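# Hang the picture frame level on the screw shank

## Task

Leave the picture frame hanging unsupported and level from the screw. It must rest on the screw's shank rather than its head, at the point where it balances. The display board is free-standing and must still be upright on its own when you finish.

## Robot and tools

Robot: two arms, left_arm and right_arm, each ending in a two-finger gripper. Scene frame: origin at table-top height, halfway between the arms' nominal bases. +x points out over the table, +z points up, and left_arm sits on the +y side. Arm names do not match left and right in the images. The real bases are offset from nominal by a fixed amount; a BASES line, when present, gives their calibrated location. Gripper axes: the fingers extend along the gripper's +z and close along its y. end_effector_position is the point between the finger pads, about 5 mm short of the tips. Reported hand positions and orientations can be wrong by up to a few centimetres, more when the arm is far out.

The 16-number row. Every commanded pose, in any tool, is one flat list of 16 numbers covering both arms, even if only one arm moves. The first 8 are left_arm: x, y, z in metres, then quaternion qw, qx, qy, qz with w first, then opening. The next 8 are right_arm in the same order. Positions and quaternions are absolute targets in the scene frame, not offsets. Opening runs from -1 (closed) to +1 (fully open, 0.070 m). Closing fully from open takes about 1 s. To hold an orientation, resend the same quaternion you chose, not the slightly drifted one in the latest result. To keep an arm still, resend its full last reported pose and the opening it should have. The controller limits each step's orientation change to 32 degrees from the measured orientation, and elbows never fully straighten.

execute_actions takes "actions", a list with at most one item. An empty list only reports state, with pictures. {"rows": [...], "steps": n} plays up to 15 rows, one per control step of 1/30 s. n defaults to 15 and must be 5 to 15. The last row repeats if there are fewer rows than steps. For this tool, each target must lie within 0.6 m of the arm's last reported position along each of its gripper's axes, otherwise the call is refused and nothing moves. {"steps": n} without rows waits up to 300 steps, counted from the previous result, including your reply time. The result arrives 5 steps before the action ends, and those steps run before your next command. "cameras" picks which pictures come back: ["all"], [], or names.

move sends each gripper along a straight line toward "target", which is one 16-number row or a list of up to 15 rows. There is no 0.6 m limit here. The whole move is capped at 10 s. "speed" is the top path speed in m/s, 0.002 to 2.2, default 0.25; rotation is capped at twice that value in rad/s. You may give one speed or one per target. "blend" (metres, default 0) rounds the corners at intermediate targets. blocking=false returns about 0.5 s after the move starts while it keeps running. Paths ignore obstacles and the other arm. Faster moves lag, overshoot and hit harder, and aiming past a contact point presses harder. A changed opening in the first target is applied at the start. Later opening changes apply once both arms are at rest at that target. Do not route a path near an arm's own base; go around it. The "move:" line reports how the move ended: done (within 3 mm and 2 degrees), off_target, moving, held or fault. Unnamed arms finished. It also lists limits: paced means the pose was clipped, held means steps were withheld. A clearance check between the arms can stop the whole move.

wait {"seconds": 0-10} lets time pass and ends early if a move finishes. stop brakes a running move and needs some distance to do so; the fingers keep moving. zoom_image {"camera", "region": [x0,y0,x1,y1]} magnifies part of that camera's latest picture, up to 504x504 pixels. finished_scene {"scene": current scene number} ends the scene for good, so call it only once the frame hangs level and the board stands, and nothing is touching them.

Cameras (896x504): cam_head_left, cam_head_right, cam_left_wrist, cam_right_wrist. Wrist pictures may lag while their arm moves.

Result lines: end_effector_position and end_effector_quat_wxyz for each gripper. grip_measured is the measured opening on the command scale. Joint positions ends with the opening in metres. Joint torques include the arm's own weight, so they are noisy and offset. Hand target is the pose the controller is currently driving toward. To grip, command about 0.05 below the grip_measured reading at first contact for full force, or less for a gentler hold. Parts thinner than about 2 mm are held more weakly.

Avoid: dropping the frame or releasing it while it still moves, knocking the board over, anything leaving the table, fast impacts and hard presses, and the grippers squeezing or hitting each other, which can fail the task. Contact torque at a load limit (waist, shoulder, elbow 21.6 N m; forearm roll, wrist pitch, wrist roll 7.52 N m, though these three motors supply only about 4 N m) causes a TORQUE FAULT, and that arm freezes for 10 s. Holding loads, reaching far out, or pushing at an unreachable pose heats the motors. MOTOR HOT appears at 65 C. At 80 C the arm goes limp and drops what it holds (OVER-TEMPERATURE FAULT). Joint ranges in rad: waist +-2.618, shoulder 0 to 3.14, elbow -2.967 to 0, forearm roll +-1.745, wrist pitch +-1.22, wrist roll +-2.094. Loose objects may occasionally get a small push.

Each tool is called after "Request:" as name([rows], argument=value, ...), one row to a line, values as JSON.

## Session

Request:
execute_actions(actions=[], cameras=["all"])

Scene clock: 0.00 s of 4500.00 s.
left_arm: end_effector_position=(+0.3510, +0.5999, +0.2155) grip_measured=+0.59 end_effector_quat_wxyz=(+0.247, -0.380, +0.744, +0.491) | right_arm: end_effector_position=(+0.3748, -0.3621, +0.2306) grip_measured=+0.98 end_effector_quat_wxyz=(+0.266, -0.127, +0.954, +0.046)
Joint positions: left_arm=[0.435 2.012 -1.399 1.391 1.016 -1.325 0.056] | right_arm=[-0.326 1.505 -1.187 0.405 0.93 -0.792 0.069]
Joint torques (N m): no reading
Motor temperatures (°C): left_arm=[31 31 32 33 36 30] | right_arm=[30 30 33 35 39 32]
Hand target: left_arm +0.3510, +0.5999, +0.2155; +0.247, -0.380, +0.744, +0.491 | right_arm +0.3748, -0.3621, +0.2306; +0.266, -0.127, +0.954, +0.046

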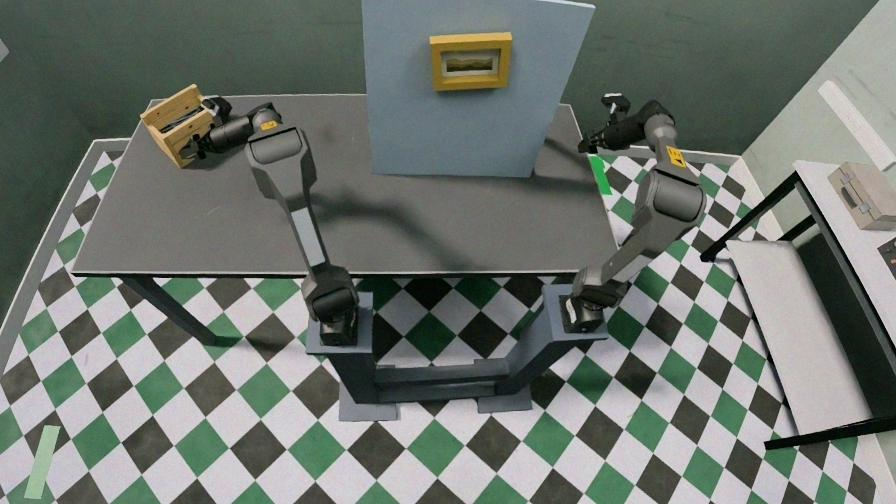

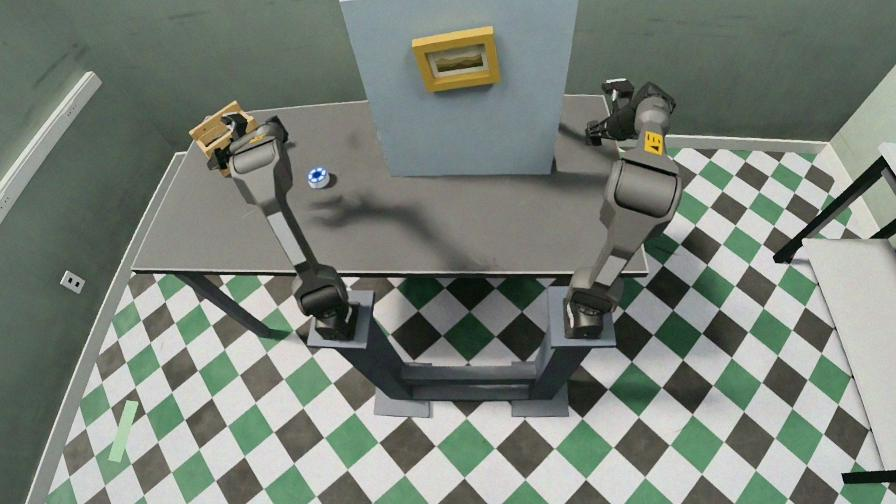

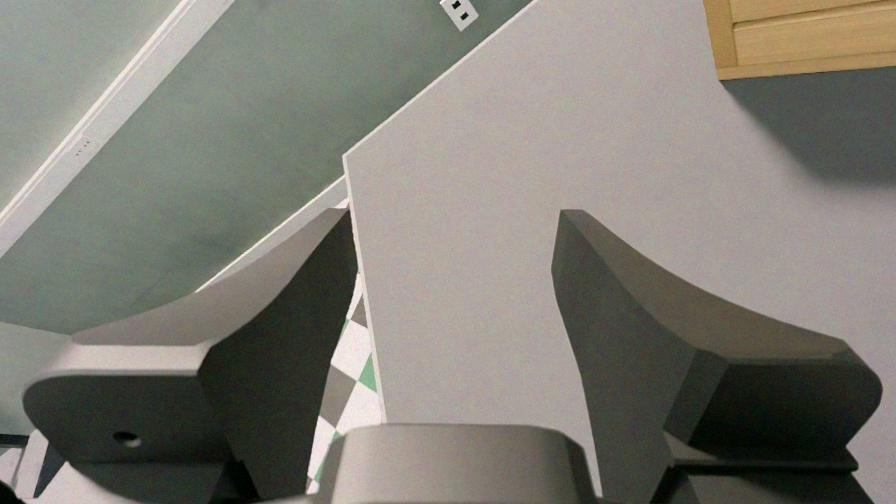

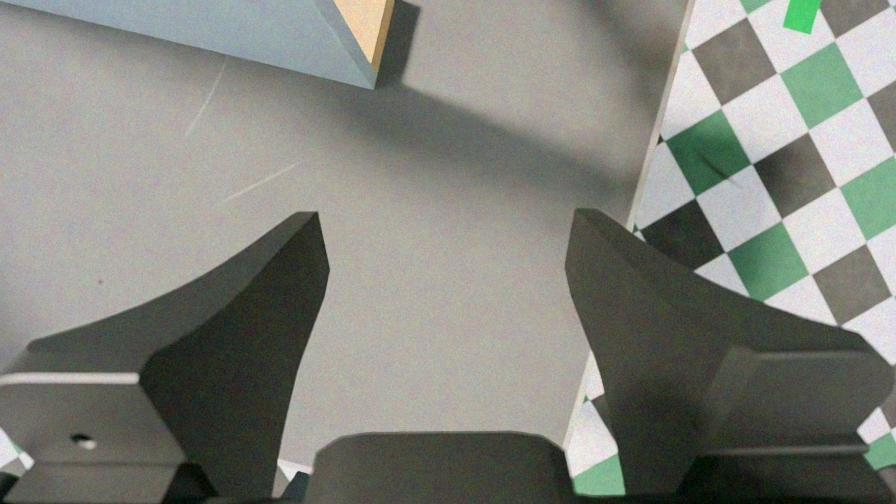

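Request:
zoom_image(camera="cam_head_left", region=[360, 0, 600, 190])

Request:
zoom_image(camera="cam_head_right", region=[340, 0, 580, 190])

Request:
zoom_image(camera="cam_head_left", region=[415, 20, 525, 100])

Request:
zoom_image(camera="cam_head_right", region=[400, 15, 510, 95])

Scaled by 2.100 from the camera's 896x504 image, which has a finer 1280x720 frame.

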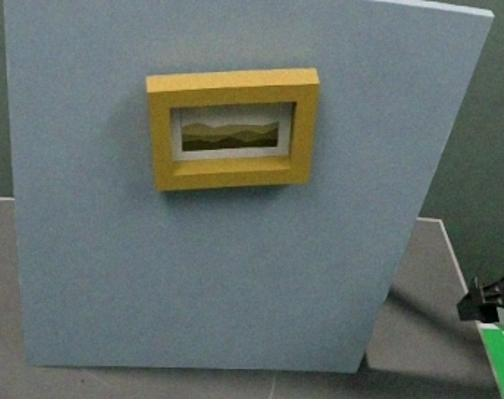

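Scaled by 2.100 from the camera's 896x504 image, which has a finer 1280x720 frame.

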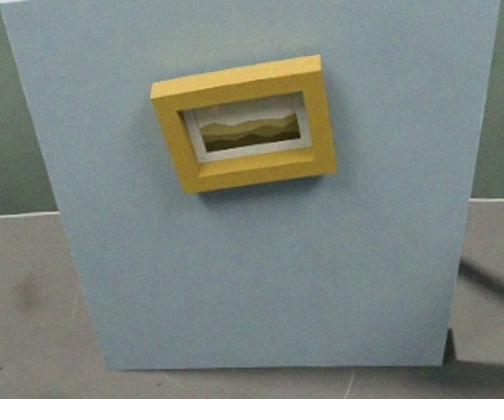

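Scaled by 4.582 from the camera's 896x504 image, which has a finer 1280x720 frame.

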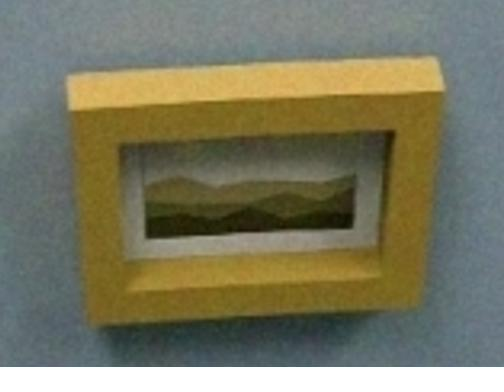

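Scaled by 4.582 from the camera's 896x504 image, which has a finer 1280x720 frame.

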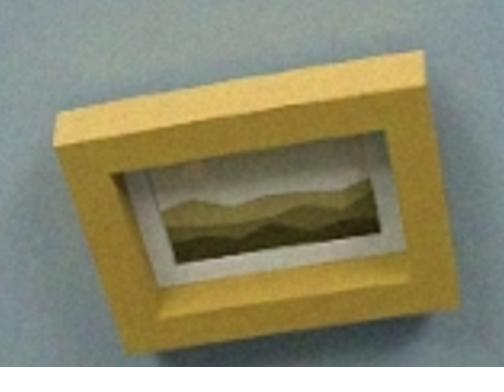

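Request:
move(target=[0.3510, 0.5999, 0.2155, 0.247, -0.380, 0.744, 0.491, 0.59, 0.345, -0.056, 0.33, 0.4299, -0.5692, 0.4733, -0.5170, 0.3], speed=0.5)

Scene clock: 15.73 s of 4500.00 s.
left_arm: end_effector_position=(+0.3508, +0.6000, +0.2155) grip_measured=+0.59 end_effector_quat_wxyz=(+0.247, -0.380, +0.744, +0.491) | right_arm: end_effector_position=(+0.3450, -0.0557, +0.3296) grip_measured=+0.30 end_effector_quat_wxyz=(-0.429, +0.570, -0.473, +0.517)
Joint positions: left_arm=[0.435 2.013 -1.399 1.391 1.018 -1.325 0.056] | right_arm=[1.17 1.585 -0.992 -1.696 1.153 0.327 0.045]
Joint torques (N m): left_arm=[-0.87 -7.78 -3.08 0.51 0.52 -0.1] | right_arm=[-0.47 -6.52 -3.81 -0.93 0.48 0.36]
Motor temperatures (°C): left_arm=[31 32 33 33 36 30] | right_arm=[30 31 34 35 39 32]
Hand target: left_arm +0.3510, +0.5999, +0.2155; +0.247, -0.380, +0.744, +0.491 | right_arm +0.3450, -0.0560, +0.3300; -0.430, +0.569, -0.473, +0.517
Off the commanded pose: left_arm 0.000 m, 0 deg | right_arm 0.000 m, 0 deg.
Kept back: nothing.
move: done
camera_calibration:
cam_left_wrist: T_world_to_cam=[[0.800807, -0.211152, -0.560466, -0.0299635], [-0.482053, -0.782585, -0.393935, 0.724233], [-0.355432, 0.585641, -0.728487, 0.0519632], [0, 0, 0, 1]] pos_world=[0.391583, 0.530015, 0.306362]
cam_right_wrist: T_world_to_cam=[[0.0858308, 0.145217, 0.98567, -0.345833], [-0.596577, -0.784864, 0.167582, 0.10059], [0.797953, -0.602412, 0.0192675, -0.196874], [0, 0, 0, 1]] pos_world=[0.246789, 0.0105709, 0.327814]

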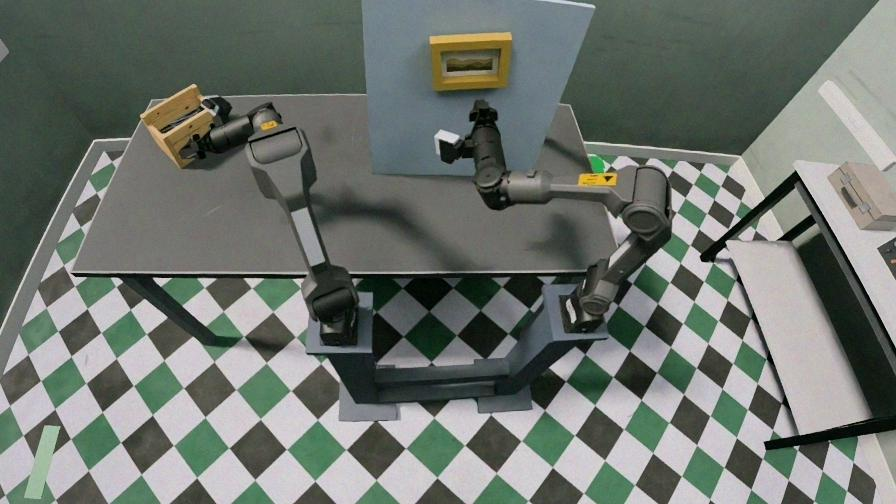

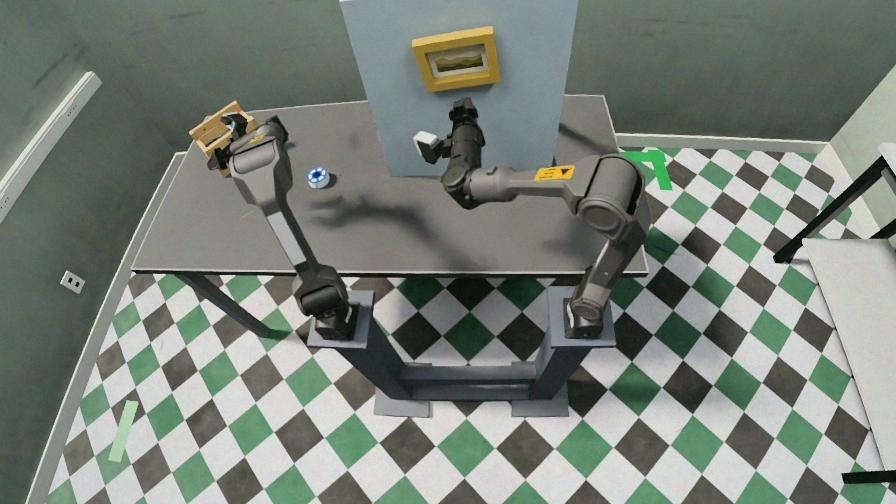

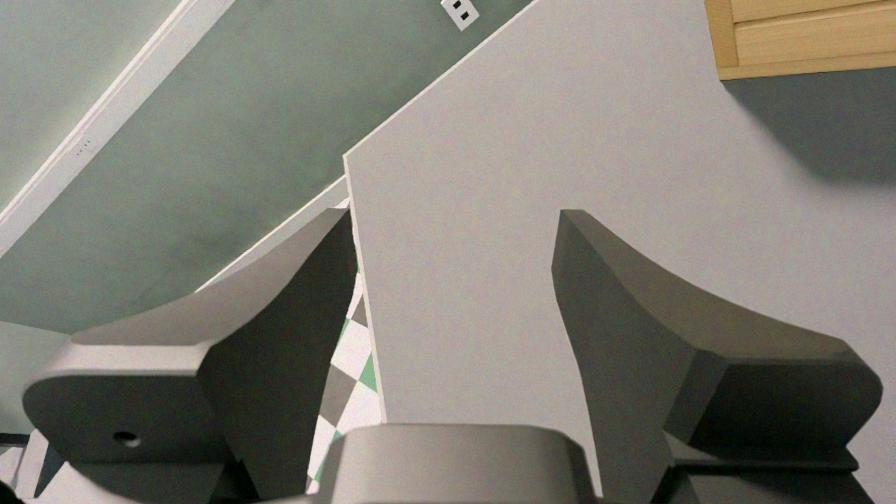

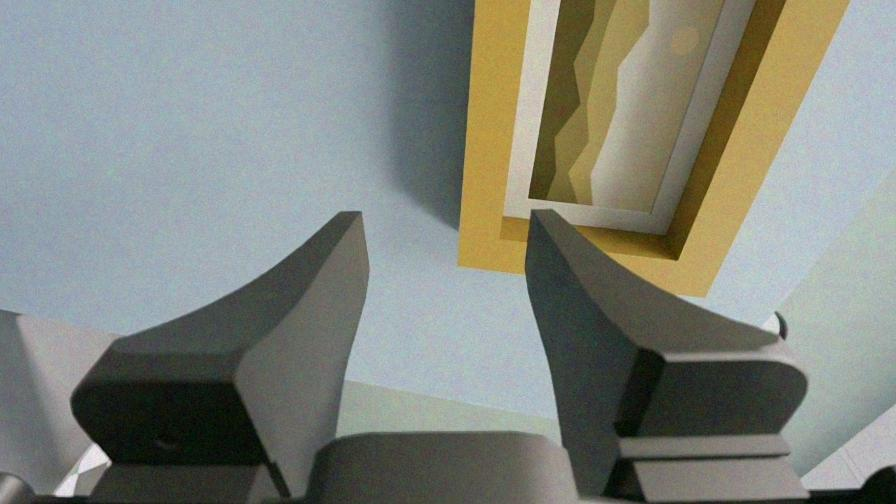

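Request:
move(target=[0.3510, 0.5999, 0.2155, 0.247, -0.380, 0.744, 0.491, 0.59, 0.388, -0.050, 0.341, 0.4452, -0.5541, 0.4774, -0.5167, 0.3], speed=0.2, cameras=["cam_right_wrist","cam_head_left"])

Request:
zoom_image(camera="cam_head_left", region=[415, 20, 525, 140])

Scene clock: 19.77 s of 4500.00 s.
left_arm: end_effector_position=(+0.3508, +0.6000, +0.2155) grip_measured=+0.59 end_effector_quat_wxyz=(+0.247, -0.380, +0.744, +0.491) | right_arm: end_effector_position=(+0.3884, -0.0499, +0.3415) grip_measured=+0.30 end_effector_quat_wxyz=(-0.440, +0.555, -0.483, +0.514)
Joint positions: left_arm=[0.435 2.013 -1.399 1.391 1.018 -1.325 0.056] | right_arm=[1.049 1.663 -1.125 -1.74 1.052 0.324 0.045]
Joint torques (N m): left_arm=[-0.83 -7.79 -3.33 0.57 0.45 -0.1] | right_arm=[0.7 -6.5 -3.32 -0.86 0.46 0.03]
Motor temperatures (°C): left_arm=[31 32 33 33 36 30] | right_arm=[30 31 34 35 39 32]
Hand target: left_arm +0.3510, +0.5999, +0.2155; +0.247, -0.380, +0.744, +0.491 | right_arm +0.3879, -0.0499, +0.3411; -0.439, +0.556, -0.483, +0.515
Off the commanded pose: left_arm 0.000 m, 0 deg | right_arm 0.001 m, 1 deg.
joint read past its limit (right arm) — joint 4 (forearm roll), lower limit.
joint sent to its limit (right arm) — joint 4 (forearm roll), lower limit.
Kept back: nothing.
move: done
camera_calibration:
cam_right_wrist: T_world_to_cam=[[0.0740829, 0.108277, 0.991357, -0.361267], [-0.607825, -0.783197, 0.130964, 0.146033], [0.790607, -0.612274, 0.00779229, -0.221889], [0, 0, 0, 1]] pos_world=[0.290954, 0.0176326, 0.340749]
Images, in order (width x height): cam_head_left 896x504, cam_right_wrist 896x504.

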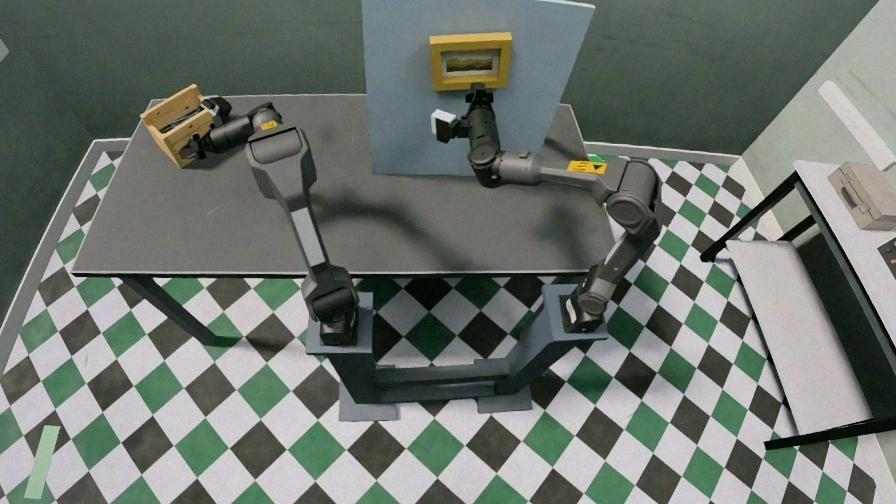

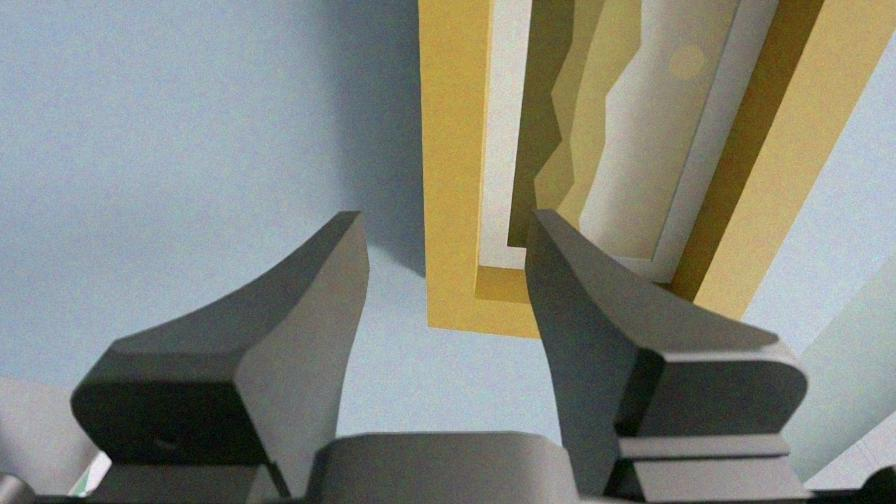

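Scaled by 4.200 from the camera's 896x504 image, which has a finer 1280x720 frame.

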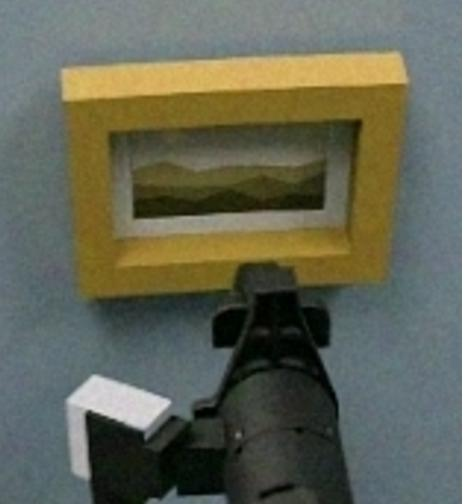

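Request:
move([
  [0.3510, 0.5999, 0.2155, 0.247, -0.380, 0.744, 0.491, 0.59, 0.438, -0.050, 0.341, 0.4541, -0.5456, 0.4869, -0.5088, 0.3],
  [0.3510, 0.5999, 0.2155, 0.247, -0.380, 0.744, 0.491, 0.59, 0.438, -0.050, 0.341, 0.4541, -0.5456, 0.4869, -0.5088, -0.6],
], speed=0.12, cameras=["cam_right_wrist","cam_head_left","cam_head_right"])

Request:
zoom_image(camera="cam_head_left", region=[415, 20, 525, 140])

Request:
zoom_image(camera="cam_head_right", region=[400, 15, 510, 95])

Scene clock: 21.87 s of 4500.00 s.
left_arm: end_effector_position=(+0.3508, +0.6000, +0.2155) grip_measured=+0.59 end_effector_quat_wxyz=(+0.247, -0.380, +0.744, +0.491) | right_arm: end_effector_position=(+0.4379, -0.0496, +0.3410) grip_measured=-0.40 end_effector_quat_wxyz=(-0.440, +0.551, -0.500, +0.503)
Joint positions: left_arm=[0.435 2.013 -1.399 1.391 1.018 -1.325 0.056] | right_arm=[0.923 1.759 -1.273 -1.74 0.929 0.302 0.021]
Joint torques (N m): left_arm=[-0.73 -7.65 -3.06 0.59 0.43 -0.11] | right_arm=[-0.43 -8.32 -4.09 -0.99 0.45 0.18]
Motor temperatures (°C): left_arm=[31 32 33 33 36 30] | right_arm=[30 31 34 35 39 32]
Hand target: left_arm +0.3510, +0.5999, +0.2155; +0.247, -0.380, +0.744, +0.491 | right_arm +0.4380, -0.0499, +0.3412; -0.440, +0.551, -0.500, +0.503
Off the commanded pose: left_arm 0.000 m, 0 deg | right_arm 0.000 m, 2 deg.
joint sent to its limit (right arm) — joint 4 (forearm roll), lower limit.
Kept back: nothing.
move: done
camera_calibration:
cam_right_wrist: T_world_to_cam=[[0.0987705, 0.0757167, 0.992225, -0.377198], [-0.61517, -0.779102, 0.12069, 0.183248], [0.782183, -0.622308, -0.0303737, -0.244625], [0, 0, 0, 1]] pos_world=[0.341326, 0.0190966, 0.344719]
Images, in order (width x height): cam_head_left 896x504, cam_head_right 896x504, cam_right_wrist 896x504.

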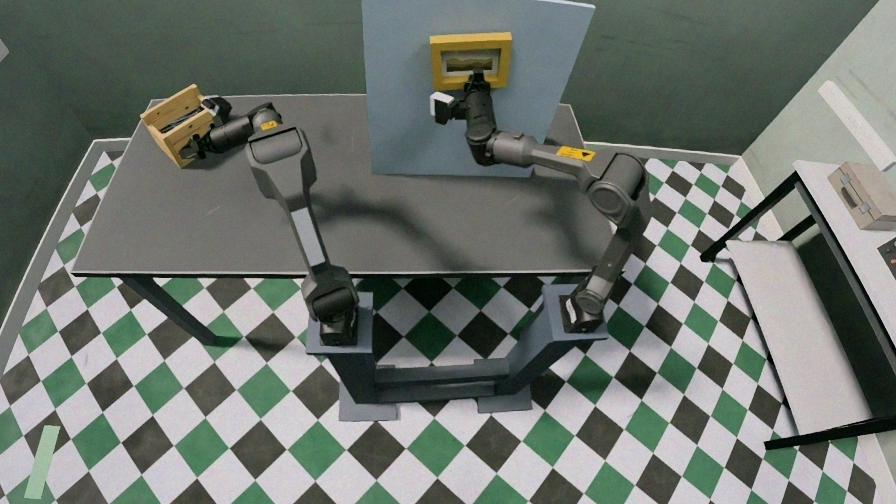

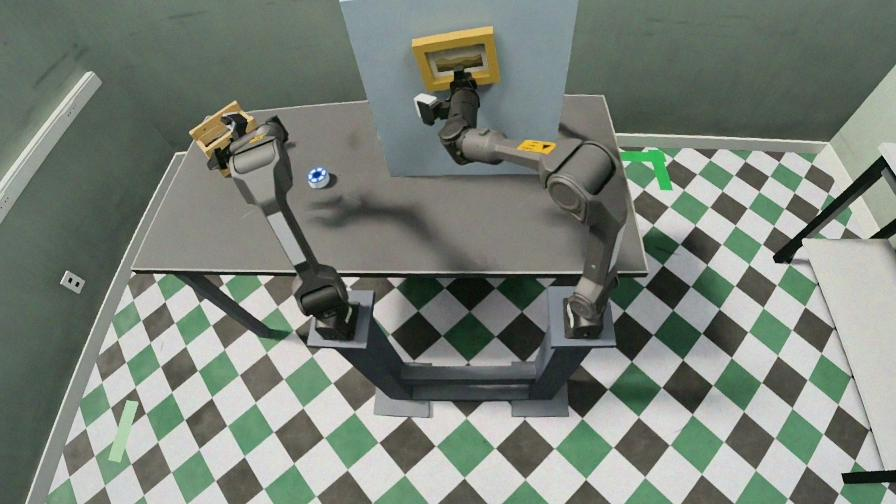

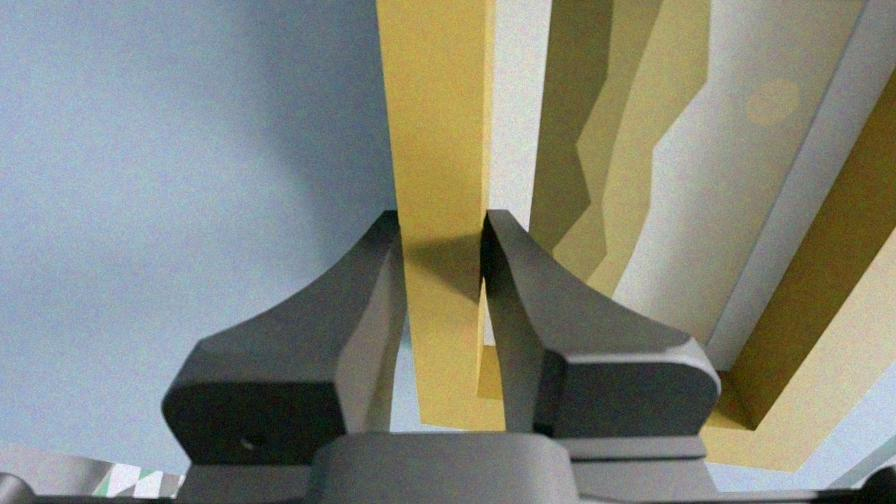

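Scaled by 4.200 from the camera's 896x504 image, which has a finer 1280x720 frame.

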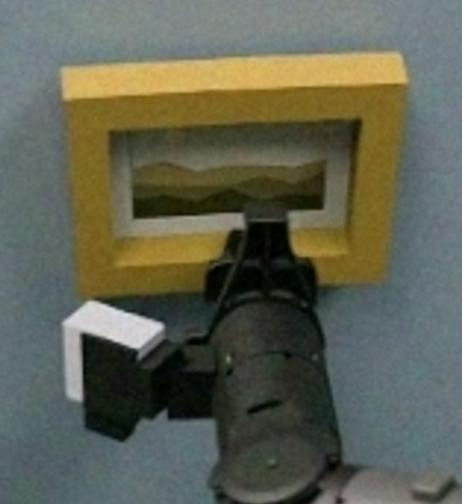

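Scaled by 4.582 from the camera's 896x504 image, which has a finer 1280x720 frame.

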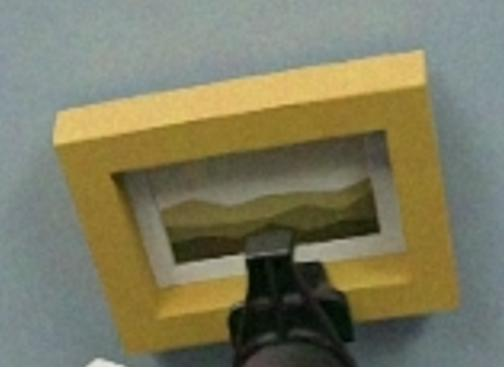

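Request:
move([
  [0.3510, 0.5999, 0.2155, 0.247, -0.380, 0.744, 0.491, 0.59, 0.438, -0.050, 0.347, 0.440, -0.551, 0.500, -0.503, -0.6],
  [0.3510, 0.5999, 0.2155, 0.247, -0.380, 0.744, 0.491, 0.59, 0.438, -0.041, 0.351, 0.4877, -0.5093, 0.5431, -0.4561, -0.6],
], speed=0.1, blend=0.004, cameras=["all"])

Request:
zoom_image(camera="cam_head_left", region=[415, 20, 525, 140])

Request:
zoom_image(camera="cam_head_right", region=[400, 15, 510, 95])

Scene clock: 24.20 s of 4500.00 s.
left_arm: end_effector_position=(+0.3508, +0.6000, +0.2155) grip_measured=+0.59 end_effector_quat_wxyz=(+0.247, -0.380, +0.744, +0.491) | right_arm: end_effector_position=(+0.4379, -0.0410, +0.3511) grip_measured=-0.39 end_effector_quat_wxyz=(+0.488, -0.509, +0.543, -0.456)
Joint positions: left_arm=[0.435 2.013 -1.399 1.391 1.018 -1.325 0.056] | right_arm=[0.931 1.76 -1.317 -1.713 0.911 0.433 0.021]
Joint torques (N m): left_arm=[-0.7 -7.66 -3.08 0.61 0.4 -0.06] | right_arm=[-1.02 -7.34 -5.37 -1.2 0.38 0.04]
Motor temperatures (°C): left_arm=[31 32 33 33 36 30] | right_arm=[30 31 34 35 39 32]
Hand target: left_arm +0.3510, +0.5999, +0.2155; +0.247, -0.380, +0.744, +0.491 | right_arm +0.4380, -0.0410, +0.3510; +0.488, -0.509, +0.543, -0.456
Off the commanded pose: left_arm 0.000 m, 0 deg | right_arm 0.000 m, 0 deg.
Kept back: nothing.
move: done; blend cut to 0.0029 m at target 1
camera_calibration:
cam_left_wrist: T_world_to_cam=[[0.800807, -0.211152, -0.560466, -0.0299635], [-0.482053, -0.782585, -0.393935, 0.724233], [-0.355432, 0.585641, -0.728487, 0.0519632], [0, 0, 0, 1]] pos_world=[0.391583, 0.530015, 0.306362]
cam_right_wrist: T_world_to_cam=[[0.0978924, -0.10485, 0.989658, -0.393948], [-0.615069, -0.788148, -0.0226613, 0.23867], [0.782373, -0.60649, -0.141644, -0.199347], [0, 0, 0, 1]] pos_world=[0.341327, 0.0259002, 0.367046]

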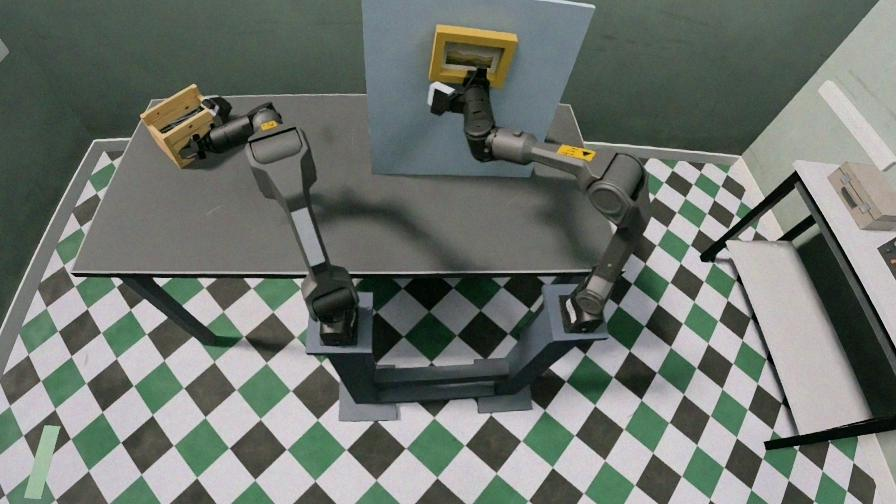

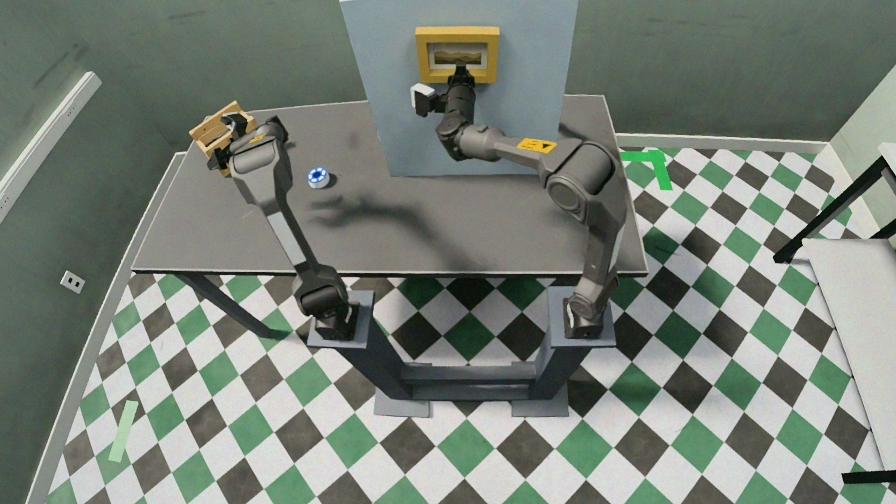

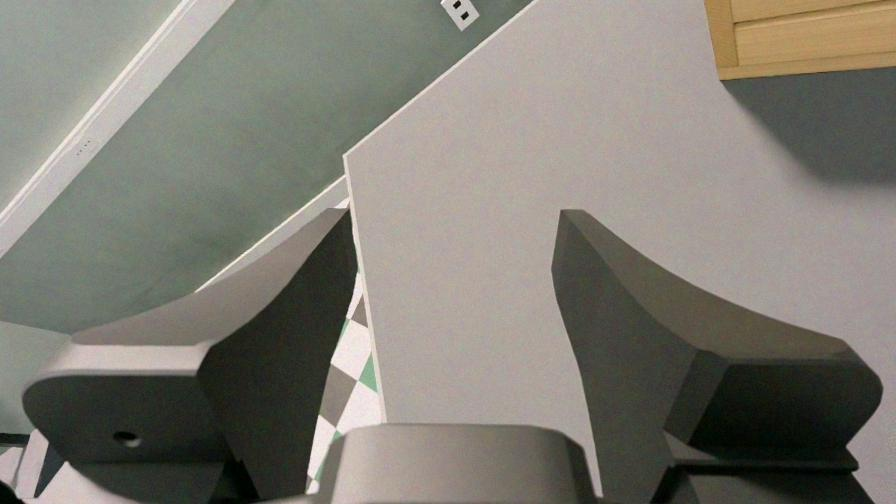

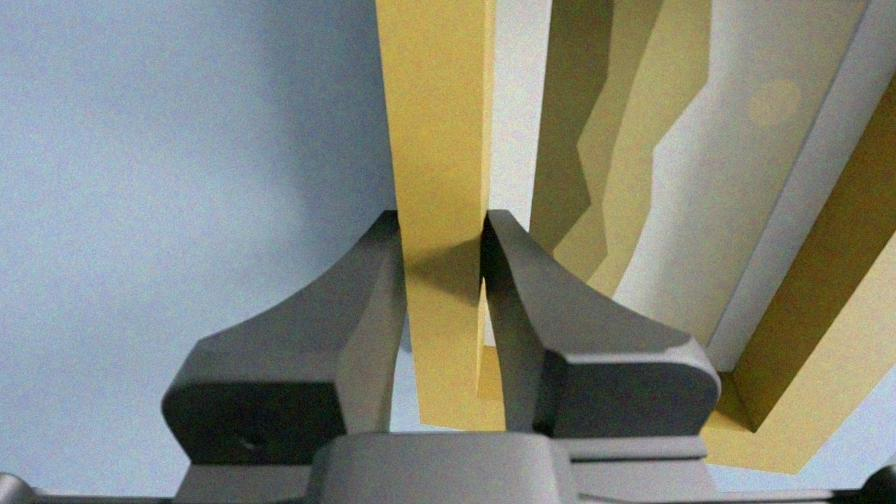

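Scaled by 4.200 from the camera's 896x504 image, which has a finer 1280x720 frame.

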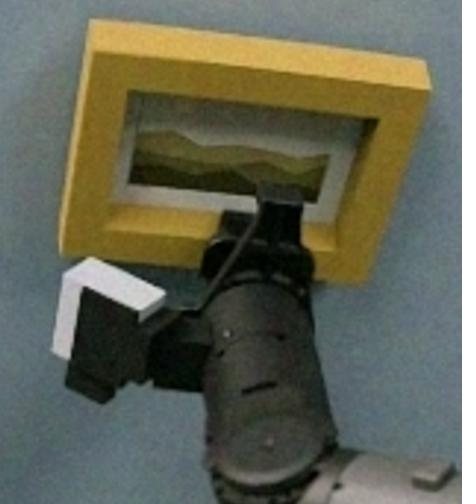

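Scaled by 4.582 from the camera's 896x504 image, which has a finer 1280x720 frame.

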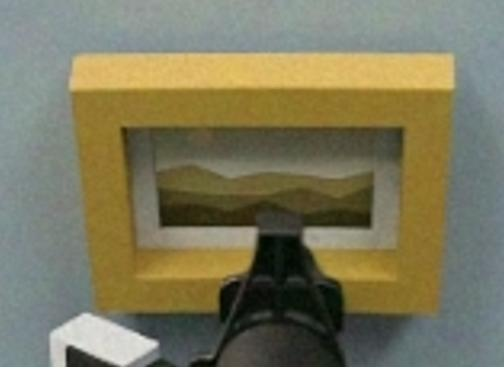

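Request:
move([
  [0.3510, 0.5999, 0.2155, 0.247, -0.380, 0.744, 0.491, 0.59, 0.438, -0.0435, 0.350, 0.4759, -0.5204, 0.5321, -0.4687, -0.6],
  [0.3510, 0.5999, 0.2155, 0.247, -0.380, 0.744, 0.491, 0.59, 0.438, -0.0435, 0.344, 0.4759, -0.5204, 0.5321, -0.4687, -0.6],
], speed=[0.1, 0.03], cameras=["cam_head_left","cam_head_right"])

Request:
zoom_image(camera="cam_head_left", region=[415, 20, 525, 140])

Request:
zoom_image(camera="cam_head_right", region=[400, 15, 510, 95])

Scene clock: 26.03 s of 4500.00 s.
left_arm: end_effector_position=(+0.3508, +0.6000, +0.2155) grip_measured=+0.59 end_effector_quat_wxyz=(+0.247, -0.380, +0.744, +0.491) | right_arm: end_effector_position=(+0.4379, -0.0437, +0.3444) grip_measured=-0.39 end_effector_quat_wxyz=(-0.476, +0.520, -0.532, +0.469)
Joint positions: left_arm=[0.435 2.013 -1.399 1.391 1.018 -1.325 0.056] | right_arm=[0.928 1.762 -1.292 -1.735 0.918 0.421 0.021]
Joint torques (N m): left_arm=[-0.67 -7.79 -2.97 0.64 0.39 -0.07] | right_arm=[-0.65 -6.7 -4.57 -1.03 0.44 0.07]
Motor temperatures (°C): left_arm=[31 33 33 33 36 30] | right_arm=[30 31 34 35 39 32]
Hand target: left_arm +0.3510, +0.5999, +0.2155; +0.247, -0.380, +0.744, +0.491 | right_arm +0.4380, -0.0435, +0.3440; -0.476, +0.520, -0.532, +0.469
Off the commanded pose: left_arm 0.000 m, 0 deg | right_arm 0.000 m, 0 deg.
Kept back: nothing.
move: done
Images, in order (width x height): cam_head_left 896x504, cam_head_right 896x504.

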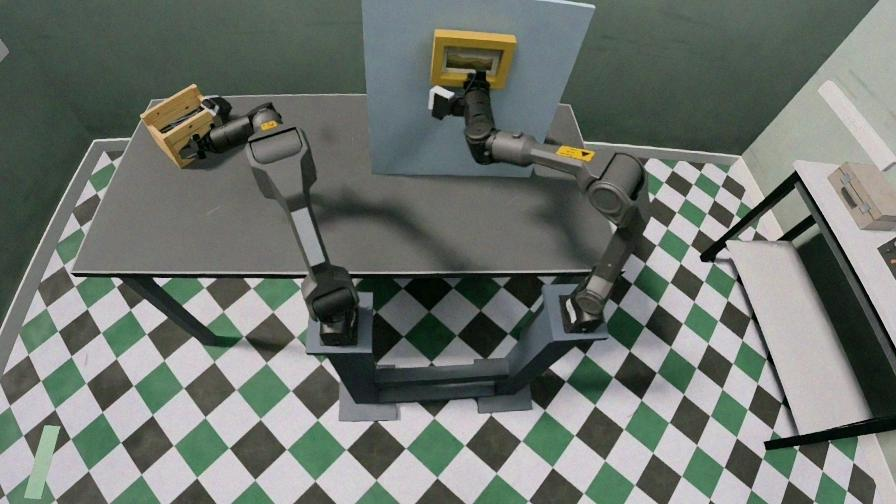

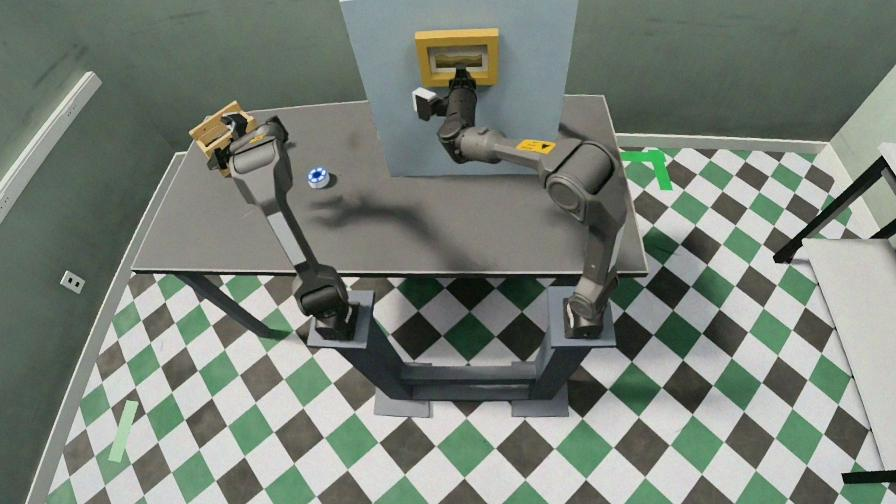

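Scaled by 4.200 from the camera's 896x504 image, which has a finer 1280x720 frame.

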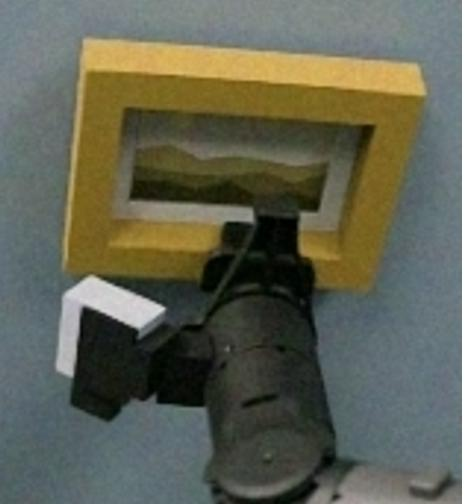

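Scaled by 4.582 from the camera's 896x504 image, which has a finer 1280x720 frame.

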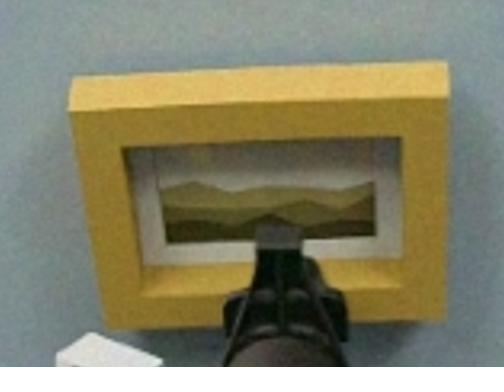

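Request:
move(target=[0.3510, 0.5999, 0.2155, 0.247, -0.380, 0.744, 0.491, 0.59, 0.438, -0.0435, 0.341, 0.4759, -0.5204, 0.5321, -0.4687, -0.6], speed=0.03, cameras=[])

Request:
move(target=[0.3510, 0.5999, 0.2155, 0.247, -0.380, 0.744, 0.491, 0.59, 0.438, -0.0435, 0.339, 0.4759, -0.5204, 0.5321, -0.4687, -0.6], speed=0.03, cameras=["cam_right_wrist","cam_head_left","cam_head_right"])

Request:
zoom_image(camera="cam_head_right", region=[400, 15, 510, 95])

Scene clock: 27.33 s of 4500.00 s.
left_arm: end_effector_position=(+0.3508, +0.6000, +0.2155) grip_measured=+0.59 end_effector_quat_wxyz=(+0.247, -0.380, +0.744, +0.491) | right_arm: end_effector_position=(+0.4381, -0.0434, +0.3414) grip_measured=-0.40 end_effector_quat_wxyz=(-0.476, +0.521, -0.532, +0.468)
Joint positions: left_arm=[0.435 2.013 -1.399 1.391 1.018 -1.325 0.056] | right_arm=[0.928 1.766 -1.286 -1.739 0.919 0.431 0.021]
Joint torques (N m): left_arm=[-0.94 -7.54 -3.08 0.63 0.34 -0.02] | right_arm=[-0.2 -7.11 -3.88 -1.08 0.53 0.38]
Motor temperatures (°C): left_arm=[31 33 33 33 36 30] | right_arm=[30 31 34 35 39 32]
Hand target: left_arm +0.3510, +0.5999, +0.2155; +0.247, -0.380, +0.744, +0.491 | right_arm +0.4380, -0.0435, +0.3410; -0.475, +0.521, -0.533, +0.469
Off the commanded pose: left_arm 0.000 m, 0 deg | right_arm 0.000 m, 0 deg.
joint read past its limit (right arm) — joint 4 (forearm roll), lower limit.
joint sent to its limit (right arm) — joint 4 (forearm roll), lower limit.
Kept back: nothing.
move: done
No camera images: "cameras" was empty.

Scene clock: 28.03 s of 4500.00 s.
left_arm: end_effector_position=(+0.3508, +0.6000, +0.2155) grip_measured=+0.59 end_effector_quat_wxyz=(+0.247, -0.380, +0.744, +0.491) | right_arm: end_effector_position=(+0.4379, -0.0435, +0.3401) grip_measured=-0.39 end_effector_quat_wxyz=(-0.475, +0.520, -0.533, +0.468)
Joint positions: left_arm=[0.435 2.013 -1.399 1.391 1.018 -1.325 0.056] | right_arm=[0.929 1.768 -1.284 -1.739 0.921 0.435 0.021]
Joint torques (N m): left_arm=[-0.68 -7.85 -2.9 0.64 0.35 -0.04] | right_arm=[-1.16 -4.42 -2.12 -0.85 0.42 0.65]
Motor temperatures (°C): left_arm=[31 33 33 33 36 30] | right_arm=[30 31 34 35 39 32]
Hand target: left_arm +0.3510, +0.5999, +0.2155; +0.247, -0.380, +0.744, +0.491 | right_arm +0.4380, -0.0435, +0.3391; -0.474, +0.521, -0.533, +0.468
Off the commanded pose: left_arm 0.000 m, 0 deg | right_arm 0.001 m, 0 deg.
joint read past its limit (right arm) — joint 4 (forearm roll), lower limit.
joint sent to its limit (right arm) — joint 4 (forearm roll), lower limit.
Kept back: nothing.
move: done
camera_calibration:
cam_right_wrist: T_world_to_cam=[[0.0997749, -0.0589768, 0.993261, -0.383432], [-0.616487, -0.787219, 0.0151847, 0.224222], [0.781018, -0.613847, -0.114903, -0.211307], [0, 0, 0, 1]] pos_world=[0.341522, 0.0241875, 0.353163]
Images, in order (width x height): cam_head_left 896x504, cam_head_right 896x504, cam_right_wrist 896x504.

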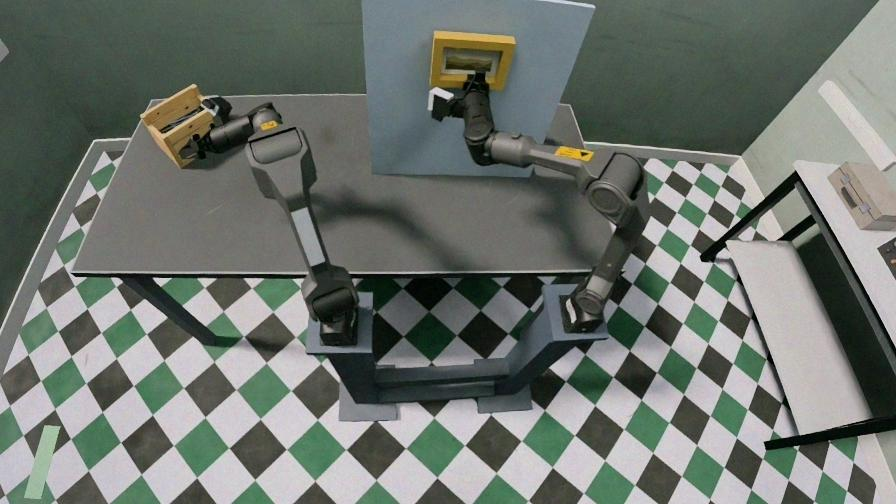

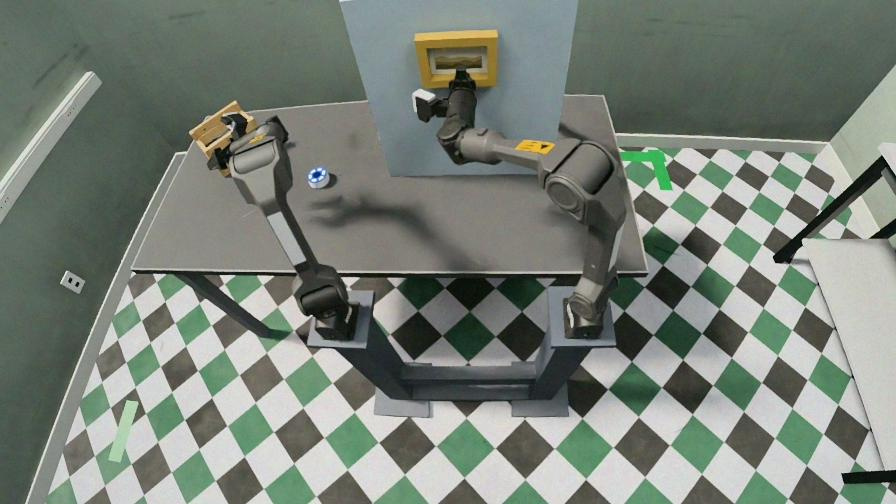

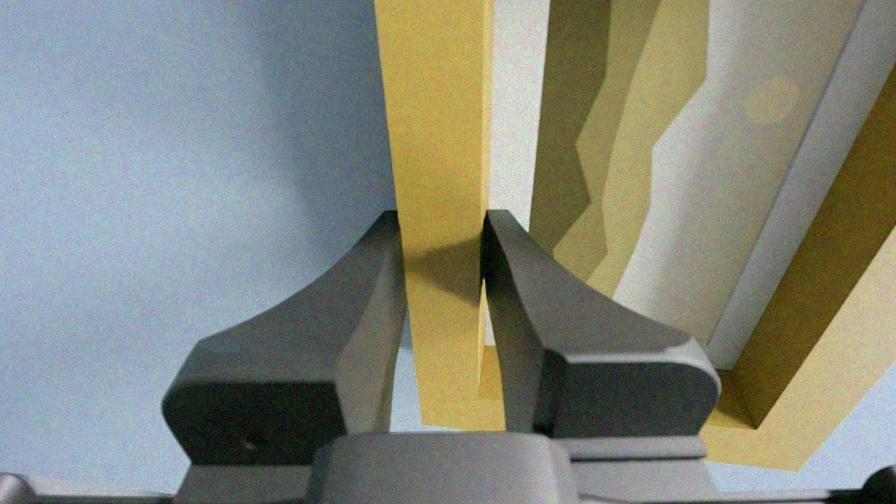

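Scaled by 4.582 from the camera's 896x504 image, which has a finer 1280x720 frame.

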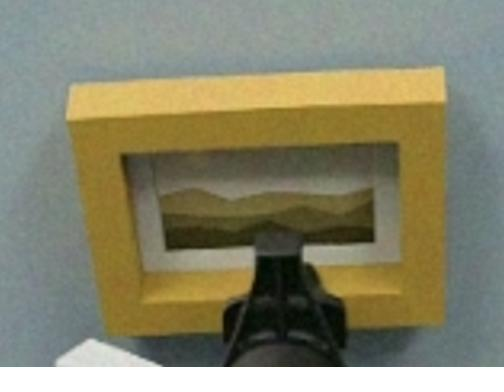

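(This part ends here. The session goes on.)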